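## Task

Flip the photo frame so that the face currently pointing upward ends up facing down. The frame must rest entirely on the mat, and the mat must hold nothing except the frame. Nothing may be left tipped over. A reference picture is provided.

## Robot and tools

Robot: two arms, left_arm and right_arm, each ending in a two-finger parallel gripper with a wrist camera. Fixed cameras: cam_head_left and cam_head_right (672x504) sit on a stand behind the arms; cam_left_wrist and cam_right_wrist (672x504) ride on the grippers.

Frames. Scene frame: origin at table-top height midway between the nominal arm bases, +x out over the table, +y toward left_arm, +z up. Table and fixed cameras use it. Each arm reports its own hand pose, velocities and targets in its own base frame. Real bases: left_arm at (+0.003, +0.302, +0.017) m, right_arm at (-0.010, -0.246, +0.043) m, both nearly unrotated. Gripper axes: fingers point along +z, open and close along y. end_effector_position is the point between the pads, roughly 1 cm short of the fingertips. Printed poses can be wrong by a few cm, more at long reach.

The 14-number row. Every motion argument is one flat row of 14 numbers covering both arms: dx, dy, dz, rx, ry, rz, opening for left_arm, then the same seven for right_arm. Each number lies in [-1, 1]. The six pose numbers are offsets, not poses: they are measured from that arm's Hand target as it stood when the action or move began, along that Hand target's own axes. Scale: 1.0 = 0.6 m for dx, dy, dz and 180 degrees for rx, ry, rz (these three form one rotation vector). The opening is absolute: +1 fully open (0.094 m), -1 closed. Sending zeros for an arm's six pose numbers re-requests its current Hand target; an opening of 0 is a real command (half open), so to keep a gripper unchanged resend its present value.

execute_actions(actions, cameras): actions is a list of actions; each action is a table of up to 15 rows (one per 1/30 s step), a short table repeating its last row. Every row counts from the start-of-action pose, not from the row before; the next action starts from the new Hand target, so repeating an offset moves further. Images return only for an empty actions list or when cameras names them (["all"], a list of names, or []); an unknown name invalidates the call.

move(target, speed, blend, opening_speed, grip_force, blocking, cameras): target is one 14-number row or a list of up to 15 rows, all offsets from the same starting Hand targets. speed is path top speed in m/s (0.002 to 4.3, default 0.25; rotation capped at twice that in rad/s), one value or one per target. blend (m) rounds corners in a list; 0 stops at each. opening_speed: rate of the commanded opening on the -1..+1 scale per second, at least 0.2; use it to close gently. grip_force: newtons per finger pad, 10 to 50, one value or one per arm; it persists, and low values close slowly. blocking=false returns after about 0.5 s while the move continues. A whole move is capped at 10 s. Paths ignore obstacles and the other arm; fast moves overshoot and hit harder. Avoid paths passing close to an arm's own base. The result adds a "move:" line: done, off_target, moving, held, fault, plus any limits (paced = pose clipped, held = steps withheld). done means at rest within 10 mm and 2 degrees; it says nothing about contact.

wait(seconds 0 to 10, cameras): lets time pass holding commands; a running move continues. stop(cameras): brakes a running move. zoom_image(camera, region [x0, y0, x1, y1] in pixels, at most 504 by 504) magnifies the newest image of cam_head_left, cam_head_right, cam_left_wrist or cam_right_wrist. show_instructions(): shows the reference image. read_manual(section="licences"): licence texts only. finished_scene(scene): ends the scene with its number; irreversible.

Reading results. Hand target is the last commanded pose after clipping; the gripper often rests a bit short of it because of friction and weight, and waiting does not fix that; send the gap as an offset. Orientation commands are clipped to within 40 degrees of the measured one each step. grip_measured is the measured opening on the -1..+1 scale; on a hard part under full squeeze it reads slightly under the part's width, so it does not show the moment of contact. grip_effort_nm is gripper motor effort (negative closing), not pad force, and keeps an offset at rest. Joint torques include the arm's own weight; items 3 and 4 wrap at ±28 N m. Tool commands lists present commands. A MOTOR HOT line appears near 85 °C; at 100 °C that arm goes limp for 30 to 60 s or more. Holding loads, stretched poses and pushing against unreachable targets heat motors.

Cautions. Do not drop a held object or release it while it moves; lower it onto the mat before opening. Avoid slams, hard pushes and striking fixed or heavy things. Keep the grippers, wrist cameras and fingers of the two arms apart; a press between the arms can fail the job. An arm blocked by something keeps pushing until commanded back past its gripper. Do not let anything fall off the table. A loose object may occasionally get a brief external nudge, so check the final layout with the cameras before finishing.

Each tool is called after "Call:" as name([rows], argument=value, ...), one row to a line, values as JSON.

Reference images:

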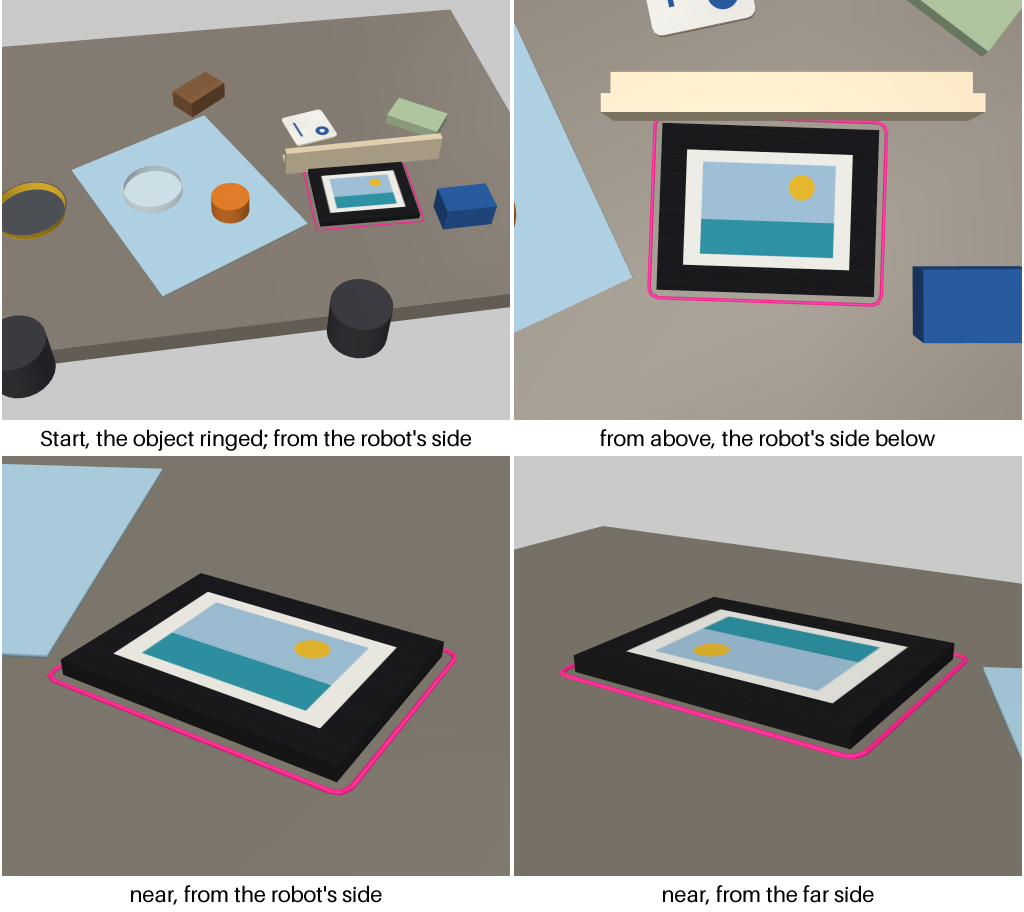

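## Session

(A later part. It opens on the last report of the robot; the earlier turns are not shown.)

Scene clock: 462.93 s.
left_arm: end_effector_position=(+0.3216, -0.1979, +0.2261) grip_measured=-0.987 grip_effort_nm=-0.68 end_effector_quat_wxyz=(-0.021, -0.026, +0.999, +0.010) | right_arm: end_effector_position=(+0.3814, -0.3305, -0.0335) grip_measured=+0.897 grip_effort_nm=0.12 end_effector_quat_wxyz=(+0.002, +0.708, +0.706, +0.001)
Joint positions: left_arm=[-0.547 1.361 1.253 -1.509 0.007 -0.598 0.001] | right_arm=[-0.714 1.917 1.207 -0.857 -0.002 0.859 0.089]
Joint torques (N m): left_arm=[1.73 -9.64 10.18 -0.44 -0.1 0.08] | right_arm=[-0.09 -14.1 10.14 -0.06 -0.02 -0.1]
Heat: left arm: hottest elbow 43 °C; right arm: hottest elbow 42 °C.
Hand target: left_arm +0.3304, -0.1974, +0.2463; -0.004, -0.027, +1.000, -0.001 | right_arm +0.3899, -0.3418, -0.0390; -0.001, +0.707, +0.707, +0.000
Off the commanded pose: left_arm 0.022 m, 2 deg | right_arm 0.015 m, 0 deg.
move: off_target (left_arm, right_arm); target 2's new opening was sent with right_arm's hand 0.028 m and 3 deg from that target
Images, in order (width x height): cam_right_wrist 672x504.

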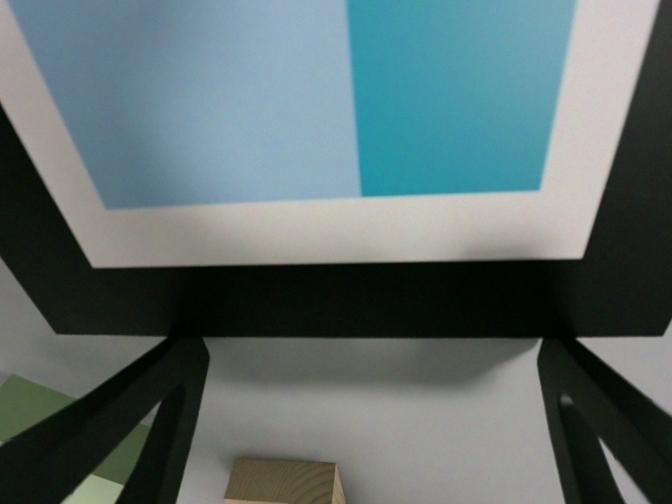

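Call:
move([
  [0,0,0,0,0,0,-1,0.02,0,-0.217,0,0,0,0.9],
  [0,0,0,0,0,0,-1,-0.18,-0.25,-0.232,-0.357,0.063,-0.099,-0.15],
  [0,0,0,0,0,0,-1,-0.225,-0.217,-0.032,-0.357,0.063,-0.099,-0.15],
  [0,0,0,0,0,0,-1,-0.198,-0.145,0.003,-0.357,0.063,-0.099,-0.15],
], speed=[0.2,0.3,0.15,0.08], cameras=["cam_right_wrist"])

Scene clock: 477.60 s.
left_arm: end_effector_position=(+0.3216, -0.1979, +0.2261) grip_measured=-0.987 grip_effort_nm=-0.69 end_effector_quat_wxyz=(-0.021, -0.026, +0.999, +0.010) | right_arm: end_effector_position=(+0.3036, -0.4712, -0.0175) grip_measured=-0.147 grip_effort_nm=-0.16 end_effector_quat_wxyz=(+0.322, +0.474, +0.699, +0.428)
Joint positions: left_arm=[-0.547 1.361 1.253 -1.509 0.007 -0.598 0.001] | right_arm=[-1.282 2.158 1.345 -0.841 -1.129 -0.143 0.04]
Joint torques (N m): left_arm=[1.73 -9.58 10.17 -0.47 -0.1 0.08] | right_arm=[0.67 -16.67 4.89 0.84 -0.88 -0.02]
Heat: left arm: hottest elbow 43 °C; right arm: hottest elbow 43 °C.
Hand target: left_arm +0.3304, -0.1974, +0.2463; -0.004, -0.027, +1.000, -0.001 | right_arm +0.3029, -0.4607, -0.0411; +0.307, +0.484, +0.691, +0.440
Off the commanded pose: left_arm 0.022 m, 2 deg | right_arm 0.026 m, 3 deg.
move: off_target (left_arm, right_arm); target 2's new opening was sent with right_arm's hand 0.015 m and 0 deg from that target
Images, in order (width x height): cam_right_wrist 672x504.

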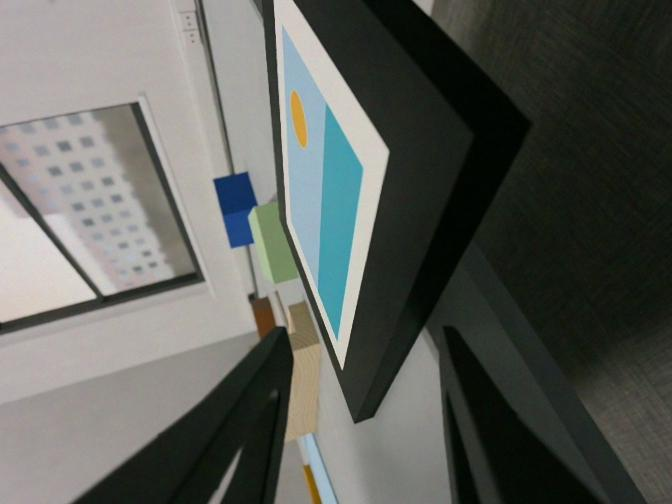

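Call:
move([
  [0,0,0,0,0,0,-1,-0.028,-0.0375,0,0,0,0,-0.15],
  [0,0,0,0,0,0,-1,-0.028,-0.0375,0.05,0,0,0,-0.15],
], speed=0.08, cameras=["cam_right_wrist"])

Scene clock: 490.97 s.
left_arm: end_effector_position=(+0.3216, -0.1979, +0.2261) grip_measured=-0.987 grip_effort_nm=-0.69 end_effector_quat_wxyz=(-0.021, -0.026, +0.999, +0.010) | right_arm: end_effector_position=(+0.3225, -0.4748, -0.0470) grip_measured=-0.147 grip_effort_nm=-0.15 end_effector_quat_wxyz=(+0.321, +0.477, +0.694, +0.433)
Joint positions: left_arm=[-0.547 1.361 1.253 -1.509 0.007 -0.598 0.001] | right_arm=[-1.252 2.226 1.366 -0.736 -1.139 -0.065 0.04]
Joint torques (N m): left_arm=[1.73 -9.58 10.15 -0.46 -0.1 0.08] | right_arm=[0.91 -16.09 6.56 1.05 -0.6 0]
Heat: left arm: hottest elbow 43 °C; right arm: hottest elbow 42 °C.
Hand target: left_arm +0.3304, -0.1974, +0.2463; -0.004, -0.027, +1.000, -0.001 | right_arm +0.3253, -0.4704, -0.0741; +0.307, +0.484, +0.691, +0.440
Off the commanded pose: left_arm 0.022 m, 2 deg | right_arm 0.028 m, 2 deg.
move: off_target (left_arm, right_arm)
Images, in order (width x height): cam_right_wrist 672x504.

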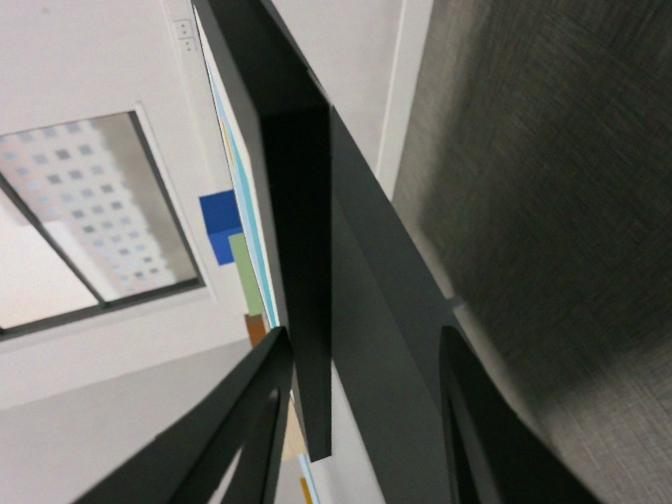

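Call:
move([
  [0,0,0,0,0,0,-1,0,0.03,0,0,0,0,-0.15],
  [0,0,0,0,0,0,-1,0,0.034,0.045,0,0,0,-0.15],
], speed=0.08, cameras=["cam_right_wrist"])

Scene clock: 500.30 s.
left_arm: end_effector_position=(+0.3216, -0.1979, +0.2261) grip_measured=-0.987 grip_effort_nm=-0.69 end_effector_quat_wxyz=(-0.021, -0.026, +0.999, +0.010) | right_arm: end_effector_position=(+0.3588, -0.4695, -0.0471) grip_measured=-0.147 grip_effort_nm=-0.16 end_effector_quat_wxyz=(+0.321, +0.474, +0.695, +0.435)
Joint positions: left_arm=[-0.547 1.361 1.253 -1.509 0.007 -0.598 0.001] | right_arm=[-1.188 2.226 1.362 -0.603 -1.141 0.077 0.04]
Joint torques (N m): left_arm=[1.67 -9.64 10.15 -0.44 -0.1 0.08] | right_arm=[0.73 -18.43 4.57 1.26 -0.49 0.02]
Heat: left arm: hottest elbow 43 °C; right arm: hottest elbow 42 °C.
Hand target: left_arm +0.3304, -0.1974, +0.2463; -0.004, -0.027, +1.000, -0.001 | right_arm +0.3565, -0.4590, -0.0671; +0.307, +0.484, +0.691, +0.440
Off the commanded pose: left_arm 0.022 m, 2 deg | right_arm 0.023 m, 2 deg.
move: off_target (left_arm, right_arm)
Images, in order (width x height): cam_right_wrist 672x504.

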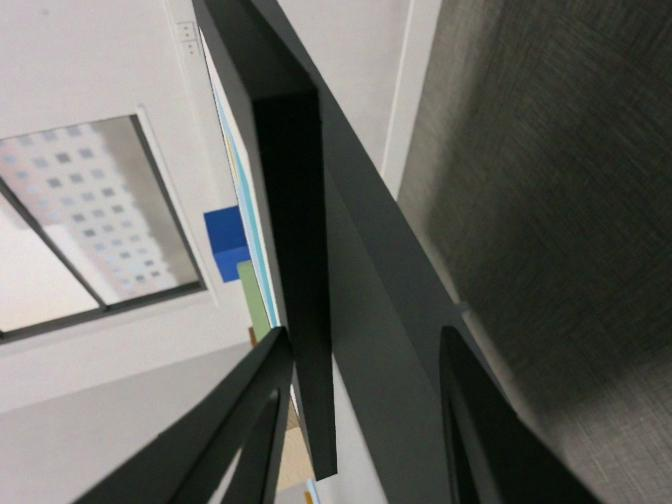

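Call:
move([
  [0,0,0,0,0,0,-1,0,0,-0.045,0,0,0,-0.15],
  [0,0,0,0,0,0,-1,0,0.045,-0.045,0,0,0,-0.15],
], speed=0.1, cameras=["cam_right_wrist"])

Scene clock: 505.37 s.
left_arm: end_effector_position=(+0.3216, -0.1979, +0.2261) grip_measured=-0.987 grip_effort_nm=-0.69 end_effector_quat_wxyz=(-0.021, -0.026, +0.999, +0.010) | right_arm: end_effector_position=(+0.3418, -0.4701, -0.0358) grip_measured=-0.147 grip_effort_nm=-0.15 end_effector_quat_wxyz=(+0.313, +0.482, +0.691, +0.437)
Joint positions: left_arm=[-0.547 1.361 1.253 -1.509 0.007 -0.598 0.001] | right_arm=[-1.216 2.202 1.362 -0.699 -1.136 0.022 0.04]
Joint torques (N m): left_arm=[1.73 -9.64 10.15 -0.46 -0.1 0.08] | right_arm=[1.08 -21.36 5.04 0.17 -0.73 0.03]
Heat: left arm: hottest elbow 43 °C; right arm: hottest elbow 42 °C.
Hand target: left_arm +0.3304, -0.1974, +0.2463; -0.004, -0.027, +1.000, -0.001 | right_arm +0.3442, -0.4636, -0.0312; +0.307, +0.484, +0.691, +0.440
Off the commanded pose: left_arm 0.022 m, 2 deg | right_arm 0.008 m, 1 deg.
move: off_target (left_arm)
Images, in order (width x height): cam_right_wrist 672x504.

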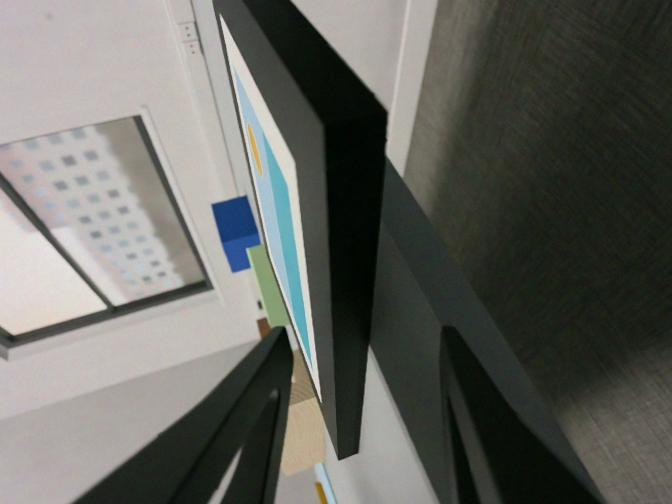

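Call:
move(target=[0,0,0,0,0,0,-1,0,0.005,0.08,0,0,0,-0.15], speed=0.08, cameras=["cam_right_wrist"])

Scene clock: 510.70 s.
left_arm: end_effector_position=(+0.3216, -0.1979, +0.2261) grip_measured=-0.987 grip_effort_nm=-0.69 end_effector_quat_wxyz=(-0.021, -0.026, +0.999, +0.010) | right_arm: end_effector_position=(+0.3819, -0.4645, -0.0395) grip_measured=-0.147 grip_effort_nm=-0.16 end_effector_quat_wxyz=(+0.322, +0.480, +0.693, +0.431)
Joint positions: left_arm=[-0.547 1.361 1.253 -1.509 0.007 -0.598 0.001] | right_arm=[-1.146 2.202 1.34 -0.494 -1.125 0.201 0.04]
Joint torques (N m): left_arm=[1.67 -9.64 10.17 -0.46 -0.1 0.08] | right_arm=[1.79 -20.01 4.27 1.1 -0.76 0.08]
Motor temperatures (°C): left_arm=[26 32 44 24 27 23 27] | right_arm=[25 41 41 25 26 23 23]
Heat: left arm: hottest elbow 44 °C; right arm: hottest shoulder 41 °C.
Hand target: left_arm +0.3304, -0.1974, +0.2463; -0.004, -0.027, +1.000, -0.001 | right_arm +0.3862, -0.4482, -0.0489; +0.307, +0.484, +0.691, +0.440
Off the commanded pose: left_arm 0.022 m, 2 deg | right_arm 0.019 m, 2 deg.
move: off_target (left_arm, right_arm)
Images, in order (width x height): cam_right_wrist 672x504.

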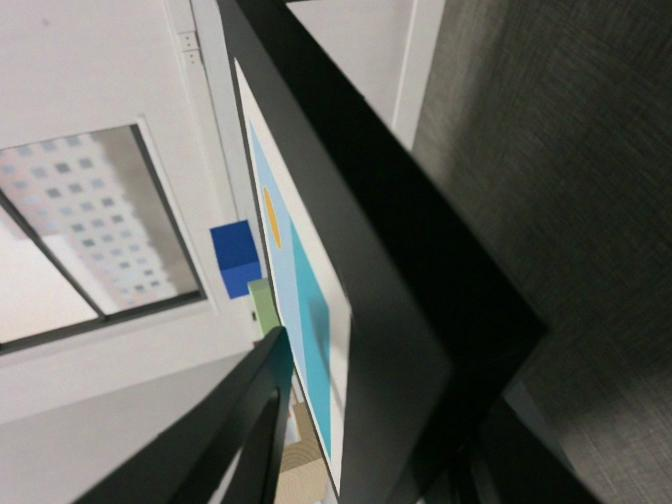

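Call:
move(target=[0,0,0,0,0,0,-1,0,0,0,0,0,0,-0.95], opening_speed=0.4, cameras=["cam_right_wrist"])

Scene clock: 517.77 s.
left_arm: end_effector_position=(+0.3216, -0.1979, +0.2261) grip_measured=-0.987 grip_effort_nm=-0.69 end_effector_quat_wxyz=(-0.021, -0.026, +0.999, +0.010) | right_arm: end_effector_position=(+0.3934, -0.4620, -0.0050) grip_measured=-0.741 grip_effort_nm=-1.04 end_effector_quat_wxyz=(+0.325, +0.482, +0.669, +0.462)
Joint positions: left_arm=[-0.547 1.361 1.253 -1.509 0.007 -0.598 0.001] | right_arm=[-1.134 2.158 1.34 -0.492 -1.189 0.29 0.012]
Joint torques (N m): left_arm=[1.73 -9.58 10.15 -0.46 -0.1 0.08] | right_arm=[0.79 -16.91 4.01 1.18 1.6 -0.86]
Heat: left arm: hottest elbow 44 °C; right arm: hottest shoulder 42 °C.
Hand target: left_arm +0.3304, -0.1974, +0.2463; -0.004, -0.027, +1.000, -0.001 | right_arm +0.3862, -0.4481, -0.0488; +0.307, +0.484, +0.691, +0.440
Off the commanded pose: left_arm 0.022 m, 2 deg | right_arm 0.047 m, 4 deg.
move: off_target (left_arm, right_arm)
Images, in order (width x height): cam_right_wrist 672x504.

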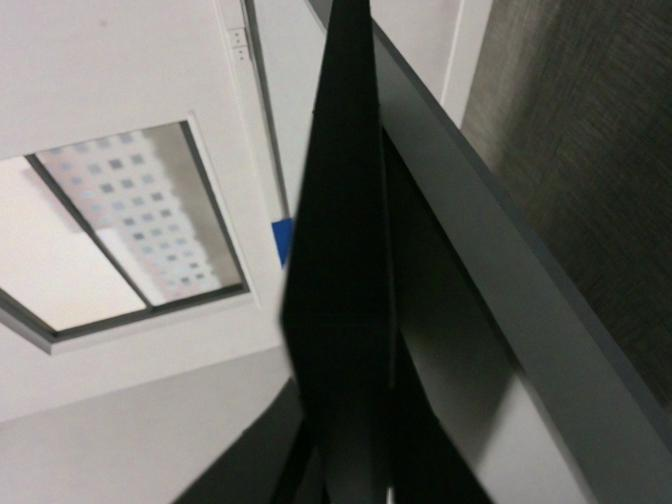

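Call:
move(target=[0,0,0,0,0,0,-1,0,0.36,-0.168,0,0,0,-0.95], speed=0.15, cameras=["all"])

Scene clock: 523.00 s.
left_arm: end_effector_position=(+0.3216, -0.1979, +0.2261) grip_measured=-0.987 grip_effort_nm=-0.69 end_effector_quat_wxyz=(-0.021, -0.026, +0.999, +0.010) | right_arm: end_effector_position=(+0.3760, -0.4362, +0.1612) grip_measured=-0.763 grip_effort_nm=-1.05 end_effector_quat_wxyz=(+0.286, +0.502, +0.681, +0.450)
Joint positions: left_arm=[-0.547 1.361 1.253 -1.509 0.007 -0.598 0.001] | right_arm=[-1.134 1.845 1.393 -0.978 -1.119 0.224 0.011]
Joint torques (N m): left_arm=[1.73 -9.58 10.17 -0.46 -0.1 0.08] | right_arm=[0.91 -19.08 12.55 0.2 -1.03 -0.12]
Heat: left arm: hottest elbow 44 °C; right arm: hottest shoulder 41 °C.
Hand target: left_arm +0.3304, -0.1974, +0.2463; -0.004, -0.027, +1.000, -0.001 | right_arm +0.3865, -0.4485, +0.1895; +0.307, +0.484, +0.691, +0.440
Off the commanded pose: left_arm 0.022 m, 2 deg | right_arm 0.033 m, 4 deg.
move: off_target (left_arm, right_arm)

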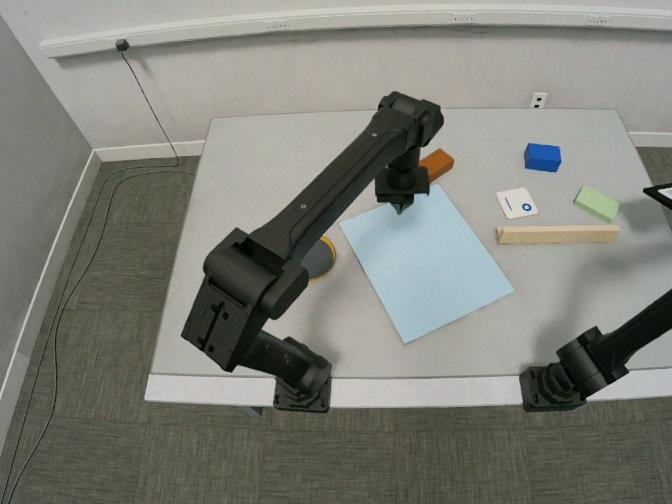

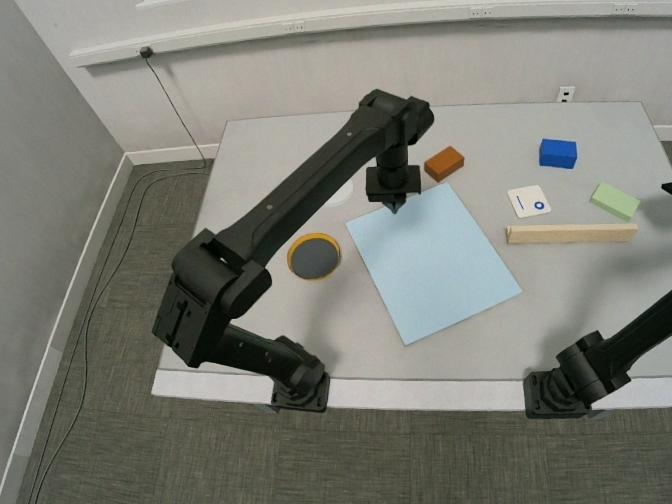

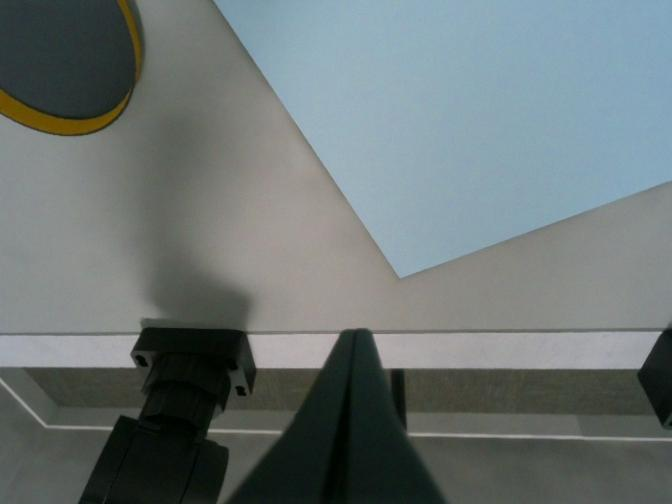

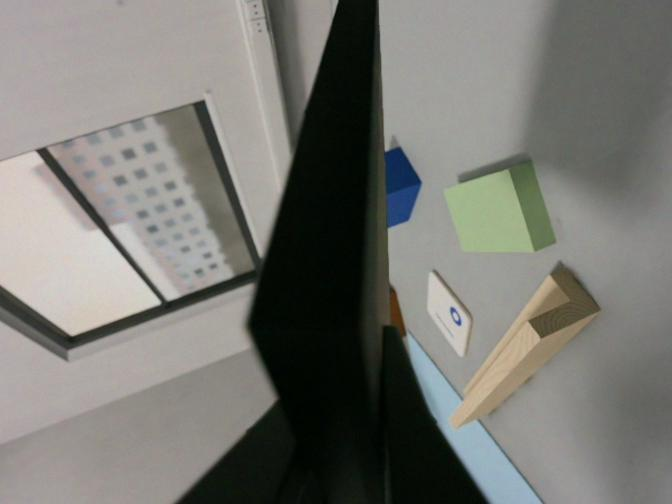

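Call:
move(target=[0,0.5,-0.05,0,0,0,-1,0.515,0.214,0.192,-0.1375,-0.109,0.024,-0.95], speed=0.25)

Call:
move([
  [0,0,0,0,0,0,-1,0,0,0,0,0,-0.5,-0.95],
  [0,0,0,0,0,0,-1,0,0,0,0,0,-0.99,-0.95],
], speed=0.6, blend=0.03, cameras=["all"])

Scene clock: 541.43 s.
left_arm: end_effector_position=(+0.3051, +0.0954, +0.2631) grip_measured=-0.987 grip_effort_nm=-0.69 end_effector_quat_wxyz=(-0.012, -0.025, +1.000, -0.001) | right_arm: end_effector_position=(+0.4300, -0.1079, +0.2563) grip_measured=-0.763 grip_effort_nm=-1.05 end_effector_quat_wxyz=(+0.497, +0.505, +0.505, +0.493)
Joint positions: left_arm=[0.302 1.188 1.198 -1.604 -0.004 0.252 0.001] | right_arm=[-0.395 1.077 0.415 0.64 -0.39 1.559 0.011]
Joint torques (N m): left_arm=[1.85 -3.9 10.7 -0.42 0.2 0.08] | right_arm=[1.08 -4.54 7.69 3.56 -0.09 0.06]
Motor temperatures (°C): left_arm=[26 32 44 24 27 23 27] | right_arm=[25 40 47 25 27 23 24]
Heat: left arm: hottest elbow 44 °C; right arm: hottest elbow 47 °C.
Hand target: left_arm +0.3146, +0.1022, +0.2758; -0.004, -0.027, +1.000, -0.001 | right_arm +0.4297, -0.1039, +0.2577; +0.499, +0.500, +0.501, +0.500
Off the commanded pose: left_arm 0.017 m, 1 deg | right_arm 0.004 m, 1 deg.
move: off_target (left_arm)

Scene clock: 545.20 s.
left_arm: end_effector_position=(+0.3051, +0.0954, +0.2631) grip_measured=-0.987 grip_effort_nm=-0.69 end_effector_quat_wxyz=(-0.012, -0.025, +1.000, -0.001) | right_arm: end_effector_position=(+0.4302, -0.1080, +0.2604) grip_measured=-0.763 grip_effort_nm=-1.05 end_effector_quat_wxyz=(+0.509, -0.488, +0.514, -0.489)
Joint positions: left_arm=[0.302 1.188 1.198 -1.604 -0.004 0.253 0.001] | right_arm=[-0.393 1.077 0.415 0.657 -0.387 -1.527 0.011]
Joint torques (N m): left_arm=[1.9 -3.9 10.7 -0.42 0.2 0.08] | right_arm=[0.97 -4.37 7.61 2.73 -0.21 -0.03]
Heat: left arm: hottest elbow 45 °C; right arm: hottest elbow 46 °C.
Hand target: left_arm +0.3146, +0.1022, +0.2758; -0.004, -0.027, +1.000, -0.001 | right_arm +0.4297, -0.1039, +0.2577; +0.508, -0.493, +0.508, -0.491
Off the commanded pose: left_arm 0.017 m, 1 deg | right_arm 0.005 m, 1 deg.
move: off_target (left_arm)

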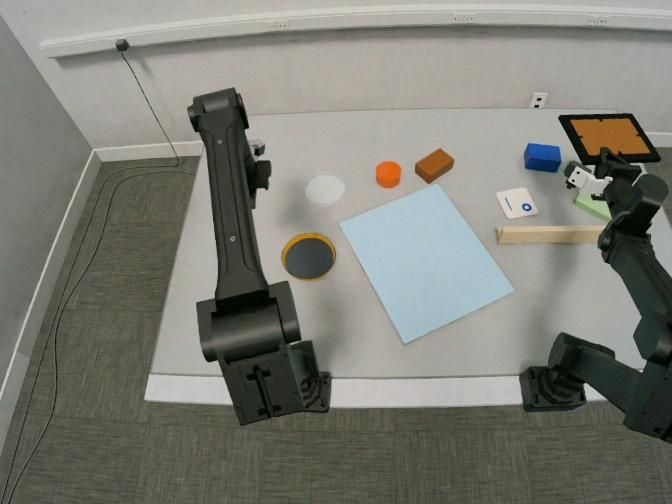

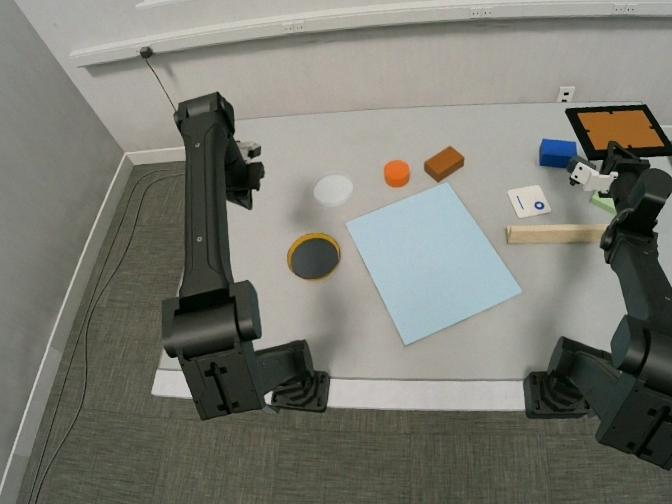

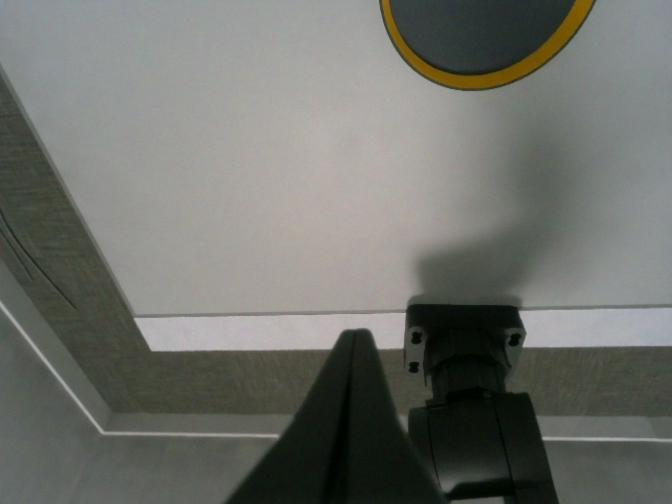

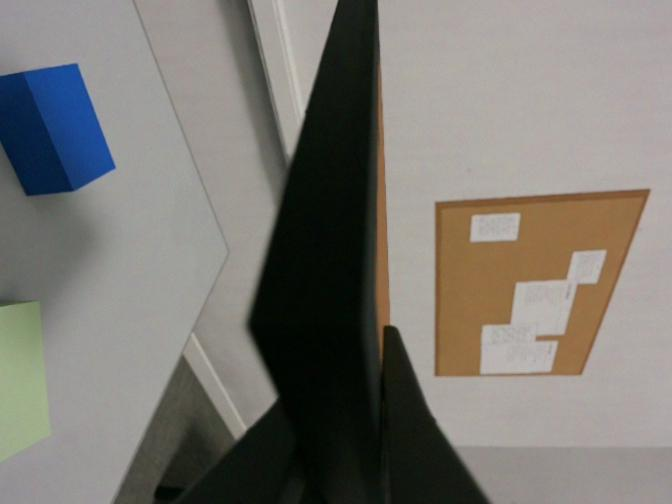

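Call:
move(target=[0,0,0,0,0,0,-1,-0.537,0.217,-0.133,-0.071,-0.414,-0.055,-0.95], speed=0.3, cameras=["all"])

Scene clock: 559.43 s.
left_arm: end_effector_position=(+0.3051, +0.0954, +0.2631) grip_measured=-0.987 grip_effort_nm=-0.69 end_effector_quat_wxyz=(-0.012, -0.025, +1.000, -0.001) | right_arm: end_effector_position=(+0.3312, +0.2151, +0.1248) grip_measured=-0.763 grip_effort_nm=-1.05 end_effector_quat_wxyz=(-0.611, +0.779, -0.123, +0.066)
Joint positions: left_arm=[0.302 1.188 1.198 -1.604 -0.004 0.253 0.001] | right_arm=[0.181 1.349 0.402 0.419 -1.065 -1.995 0.011]
Joint torques (N m): left_arm=[1.85 -3.96 10.71 -0.42 0.2 0.08] | right_arm=[0.97 -5.48 10.28 1.36 -0.73 -0.05]
Heat: left arm: hottest elbow 47 °C; right arm: hottest elbow 45 °C.
Hand target: left_arm +0.3146, +0.1022, +0.2758; -0.004, -0.027, +1.000, -0.001 | right_arm +0.3490, +0.2221, +0.1379; -0.616, +0.777, -0.104, +0.077
Off the commanded pose: left_arm 0.017 m, 1 deg | right_arm 0.023 m, 3 deg.
move: off_target (left_arm, right_arm)

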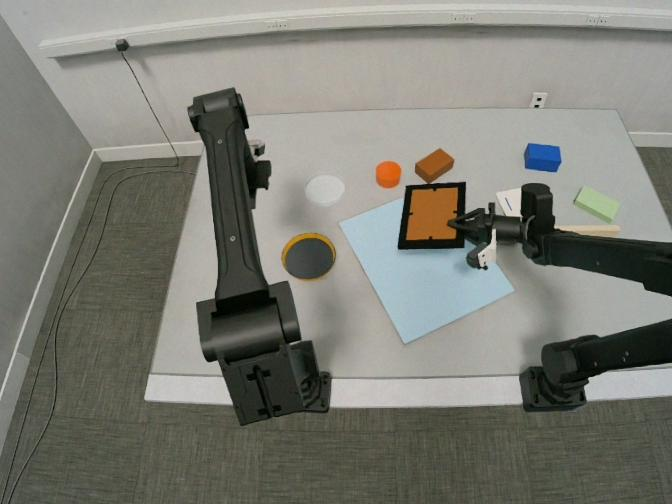

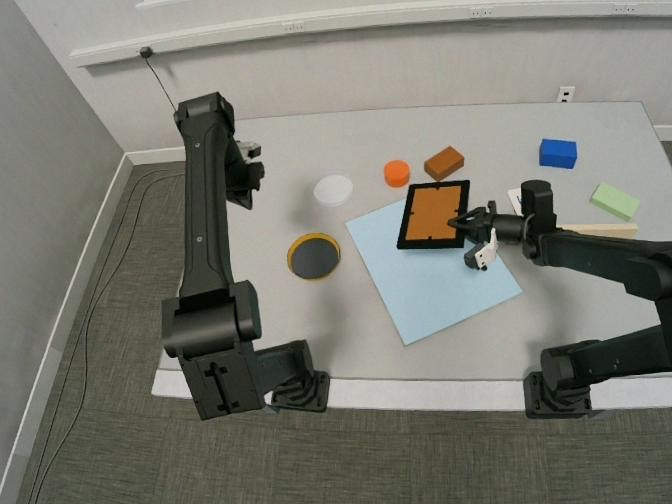

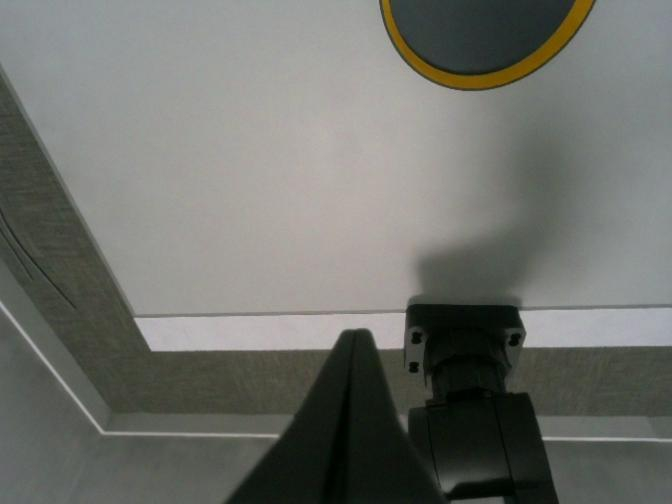

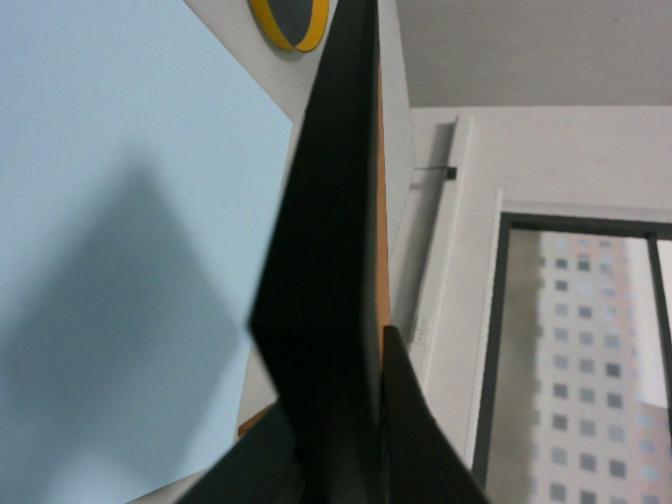

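Call:
move(target=[0,0,0,0,0,0,-1,-0.032,0.171,0.037,0,0,0,-0.95], speed=0.12, cameras=["cam_head_left","cam_right_wrist"])

Call:
zoom_image(camera="cam_head_left", region=[330, 160, 540, 350])

Scene clock: 565.97 s.
left_arm: end_effector_position=(+0.3051, +0.0954, +0.2631) grip_measured=-0.987 grip_effort_nm=-0.69 end_effector_quat_wxyz=(-0.012, -0.025, +1.000, -0.001) | right_arm: end_effector_position=(+0.3341, +0.2229, +0.0376) grip_measured=-0.763 grip_effort_nm=-1.05 end_effector_quat_wxyz=(-0.615, +0.777, -0.106, +0.081)
Joint positions: left_arm=[0.302 1.188 1.198 -1.604 -0.004 0.253 0.001] | right_arm=[0.205 1.77 0.374 0.914 -1.049 -1.991 0.011]
Joint torques (N m): left_arm=[1.85 -3.9 10.71 -0.43 0.2 0.08] | right_arm=[1.08 -7.88 2.33 2.7 -0.51 0.16]
Heat: left arm: hottest elbow 48 °C; right arm: hottest elbow 45 °C.
Hand target: left_arm +0.3146, +0.1022, +0.2758; -0.004, -0.027, +1.000, -0.001 | right_arm +0.3292, +0.2254, +0.0332; -0.616, +0.777, -0.104, +0.077
Off the commanded pose: left_arm 0.017 m, 1 deg | right_arm 0.007 m, 1 deg.
move: off_target (left_arm)
Images, in order (width x height): cam_head_left 672x504, cam_right_wrist 672x504.

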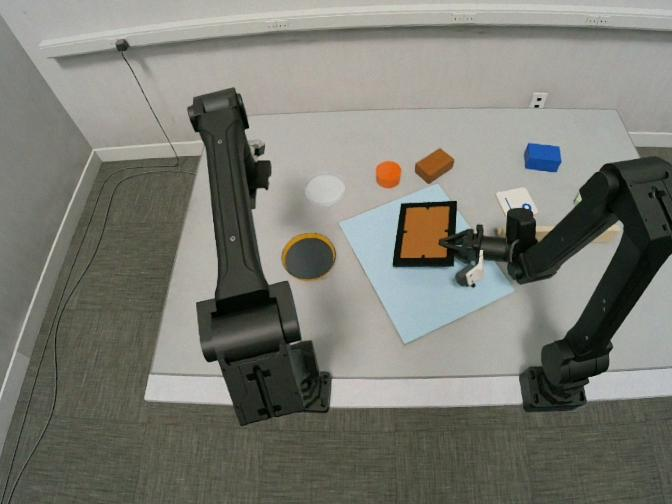

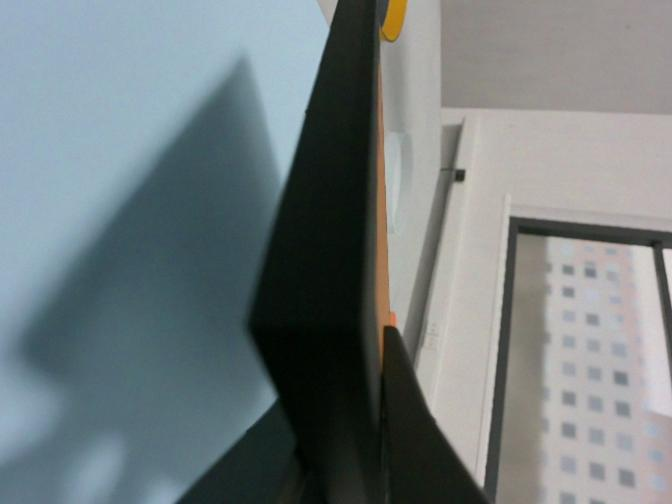

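Scaled by 2.400 from the camera's 672x504 image, which has a finer 960x720 frame.

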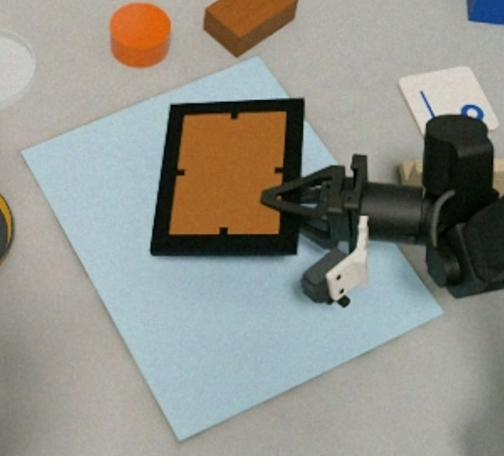

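Call:
move([
  [0,0,0,0,0,0,-1,-0.097,0.007,-0.025,0,0,0,-0.95],
  [0,0,0,0,0,0,-1,-0.097,0.052,-0.013,0,0,0,-0.95],
], speed=[0.12,0.06], cameras=["cam_head_left","cam_right_wrist"])

Call:
zoom_image(camera="cam_head_left", region=[330, 160, 540, 350])

Scene clock: 574.17 s.
left_arm: end_effector_position=(+0.3051, +0.0954, +0.2631) grip_measured=-0.987 grip_effort_nm=-0.69 end_effector_quat_wxyz=(-0.012, -0.025, +1.000, -0.001) | right_arm: end_effector_position=(+0.2655, +0.2221, +0.0054) grip_measured=-0.763 grip_effort_nm=-1.05 end_effector_quat_wxyz=(-0.612, +0.780, -0.113, +0.073)
Joint positions: left_arm=[0.302 1.188 1.198 -1.604 -0.004 0.253 0.001] | right_arm=[0.262 1.949 0.216 1.272 -0.997 -1.941 0.011]
Joint torques (N m): left_arm=[1.85 -3.9 10.71 -0.42 0.2 0.08] | right_arm=[1.08 -6.95 1.17 2.95 -0.48 0.1]
Heat: left arm: hottest elbow 48 °C; right arm: hottest elbow 43 °C.
Hand target: left_arm +0.3146, +0.1022, +0.2758; -0.004, -0.027, +1.000, -0.001 | right_arm +0.2690, +0.2261, +0.0051; -0.616, +0.777, -0.104, +0.077
Off the commanded pose: left_arm 0.017 m, 1 deg | right_arm 0.005 m, 1 deg.
move: off_target (left_arm)
Images, in order (width x height): cam_head_left 672x504, cam_right_wrist 672x504.

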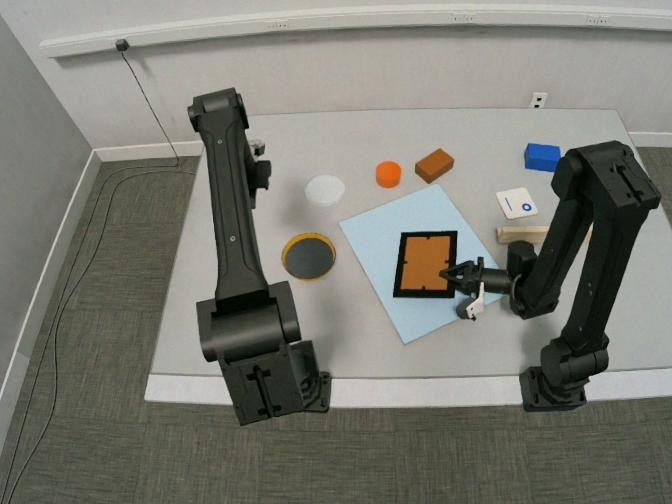

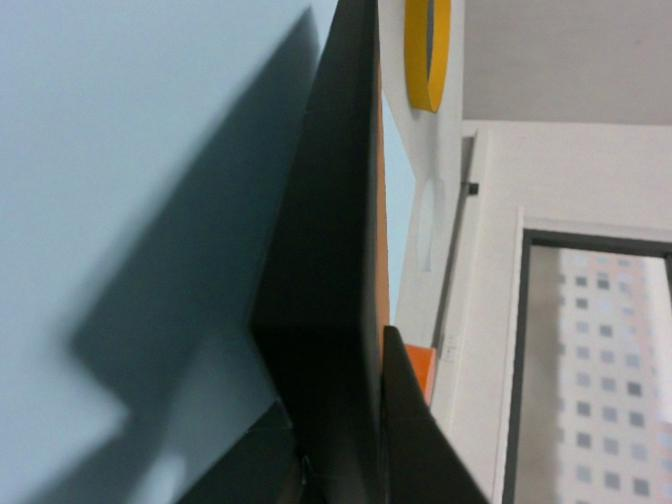

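Scaled by 2.400 from the camera's 672x504 image, which has a finer 960x720 frame.

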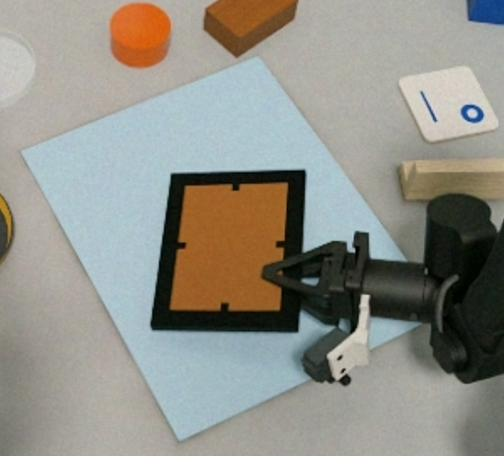

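Call:
move([
  [0,0,0,0,0,0,-1,-0.01,0.016,0.004,-0.04,0,0,-0.95],
  [0,0,0,0,0,0,-1,-0.01,0.016,0.004,-0.04,0,0,0.2],
  [0,0,0,0,0,0,-1,-0.01,0.03,0.004,-0.09,0,0,0.2],
], speed=[0.06,0.05,0.06], opening_speed=0.3, cameras=["cam_head_left","cam_right_wrist"])

Call:
zoom_image(camera="cam_head_left", region=[330, 160, 540, 350])

Scene clock: 586.87 s.
left_arm: end_effector_position=(+0.3051, +0.0954, +0.2631) grip_measured=-0.987 grip_effort_nm=-0.69 end_effector_quat_wxyz=(-0.012, -0.025, +1.000, -0.001) | right_arm: end_effector_position=(+0.2608, +0.2244, -0.0119) grip_measured=+0.197 grip_effort_nm=0.12 end_effector_quat_wxyz=(-0.515, +0.842, -0.142, +0.072)
Joint positions: left_arm=[0.302 1.188 1.198 -1.604 -0.004 0.253 0.001] | right_arm=[0.347 1.704 0.217 0.78 -0.783 -2.084 0.056]
Joint torques (N m): left_arm=[1.85 -3.9 10.7 -0.42 0.2 0.08] | right_arm=[0.97 -7.53 2.85 0.73 -0.28 0.02]
Motor temperatures (°C): left_arm=[26 31 49 24 27 23 27] | right_arm=[25 37 42 25 26 23 25]
Heat: left arm: hottest elbow 49 °C; right arm: hottest elbow 42 °C.
Hand target: left_arm +0.3146, +0.1022, +0.2758; -0.004, -0.027, +1.000, -0.001 | right_arm +0.2625, +0.2260, -0.0129; -0.500, +0.856, -0.114, +0.062
Off the commanded pose: left_arm 0.017 m, 1 deg | right_arm 0.003 m, 4 deg.
joint sent to its limit (right arm) — joint 6 (wrist roll), lower limit. The joint targets are off in orientation, not in position.
move: off_target (left_arm, right_arm)
Images, in order (width x height): cam_head_left 672x504, cam_right_wrist 672x504.

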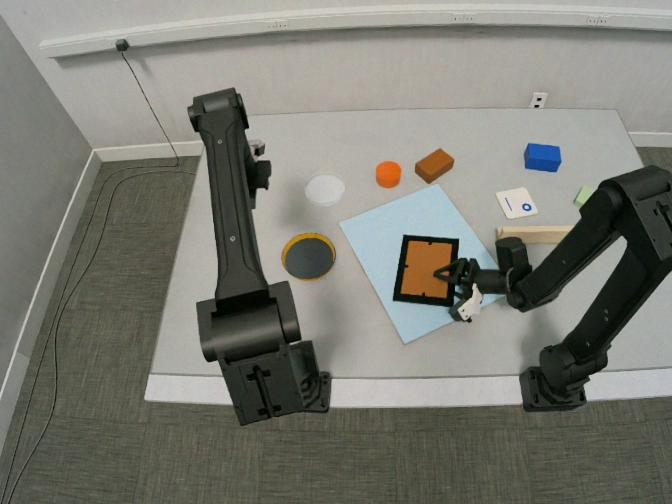

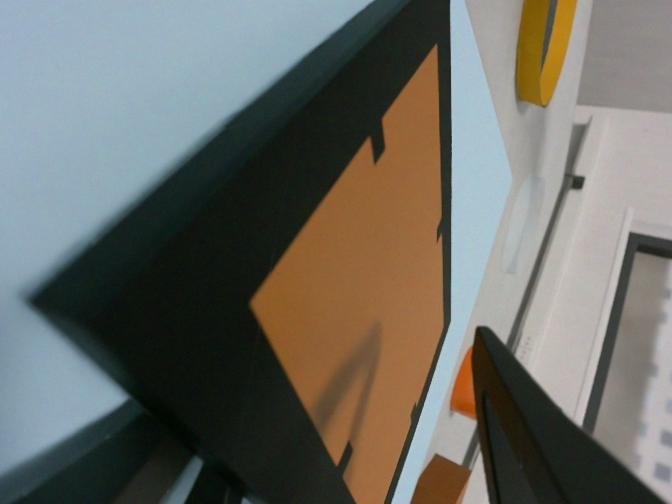

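Scaled by 2.400 from the camera's 672x504 image, which has a finer 960x720 frame.

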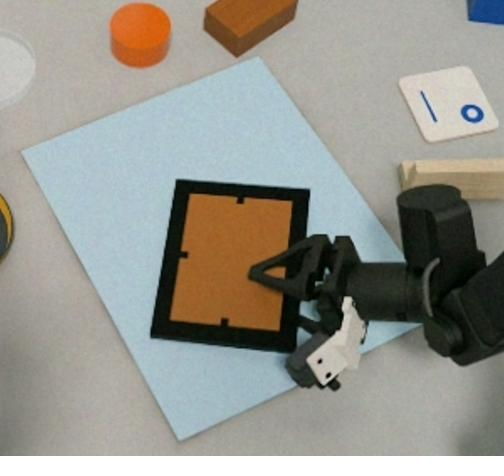

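Call:
move(target=[0,0,0,0,0,0,-1,-0.005,0.053,-0.104,0,0,0,0.2], speed=0.12, cameras=["cam_head_left","cam_right_wrist"])

Call:
zoom_image(camera="cam_head_left", region=[330, 160, 540, 350])

Scene clock: 594.93 s.
left_arm: end_effector_position=(+0.3051, +0.0954, +0.2631) grip_measured=-0.987 grip_effort_nm=-0.69 end_effector_quat_wxyz=(-0.012, -0.025, +1.000, -0.001) | right_arm: end_effector_position=(+0.2453, +0.1629, -0.0061) grip_measured=+0.197 grip_effort_nm=0.11 end_effector_quat_wxyz=(-0.535, +0.811, -0.212, +0.102)
Joint positions: left_arm=[0.302 1.188 1.198 -1.604 -0.004 0.253 0.001] | right_arm=[0.111 1.73 0.088 0.94 -0.889 -2.084 0.056]
Joint torques (N m): left_arm=[1.85 -3.9 10.7 -0.42 0.2 0.08] | right_arm=[-0.38 -4.01 0.16 2.36 -0.63 0.03]
Heat: left arm: hottest elbow 49 °C; right arm: hottest elbow 41 °C.
Hand target: left_arm +0.3146, +0.1022, +0.2758; -0.004, -0.027, +1.000, -0.001 | right_arm +0.2416, +0.1592, -0.0098; -0.500, +0.856, -0.114, +0.062
Off the commanded pose: left_arm 0.017 m, 1 deg | right_arm 0.006 m, 14 deg.
joint sent to its limit (right arm) — joint 6 (wrist roll), lower limit. The joint targets are off in orientation, not in position.
move: off_target (left_arm, right_arm)
Images, in order (width x height): cam_head_left 672x504, cam_right_wrist 672x504.

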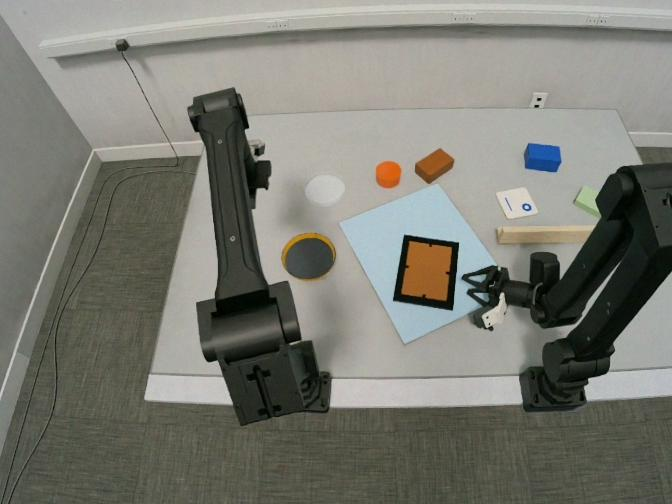

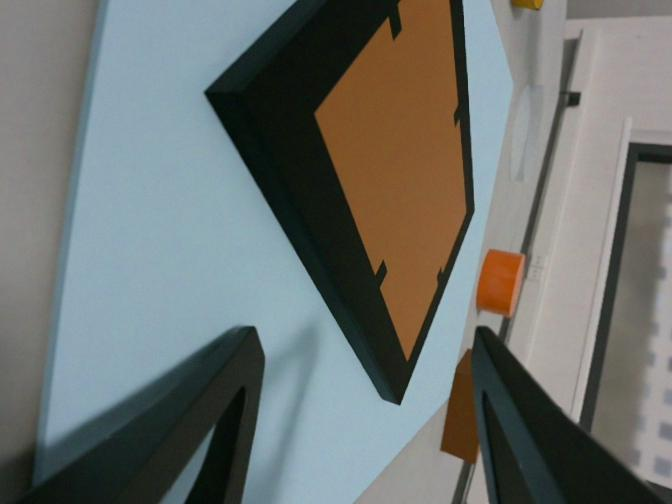

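Scaled by 2.400 from the camera's 672x504 image, which has a finer 960x720 frame.

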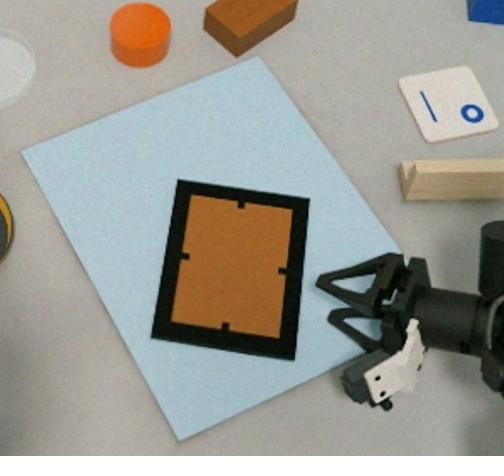

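Call:
move(target=[0,0,0,0,0,0,-1,0,-0.1,-0.12,0,0,0,0.2], speed=0.2)

Call:
finished_scene(scene=2)

Scene clock: 601.03 s.
left_arm: end_effector_position=(+0.3051, +0.0954, +0.2631) grip_measured=-0.987 grip_effort_nm=-0.69 end_effector_quat_wxyz=(-0.012, -0.025, +1.000, -0.001) | right_arm: end_effector_position=(+0.2335, +0.1263, +0.0754) grip_measured=+0.197 grip_effort_nm=0.11 end_effector_quat_wxyz=(-0.577, +0.769, -0.240, +0.134)
Joint positions: left_arm=[0.302 1.188 1.198 -1.604 -0.004 0.253 0.001] | right_arm=[-0.109 0.992 0.035 0.304 -1.057 -2.084 0.056]
Joint torques (N m): left_arm=[1.85 -3.96 10.73 -0.4 0.19 0.08] | right_arm=[1.08 -1.32 6.5 0.95 -0.47 0.03]
Heat: left arm: hottest elbow 49 °C; right arm: hottest elbow 41 °C.
Hand target: left_arm +0.3146, +0.1022, +0.2758; -0.004, -0.027, +1.000, -0.001 | right_arm +0.2339, +0.1269, +0.0778; -0.500, +0.856, -0.114, +0.062
Off the commanded pose: left_arm 0.017 m, 1 deg | right_arm 0.002 m, 21 deg.
joint sent to its limit (right arm) — joint 6 (wrist roll), lower limit. The joint targets are off in orientation, not in position.
move: off_target (left_arm, right_arm)

The scene is finished: the task was done.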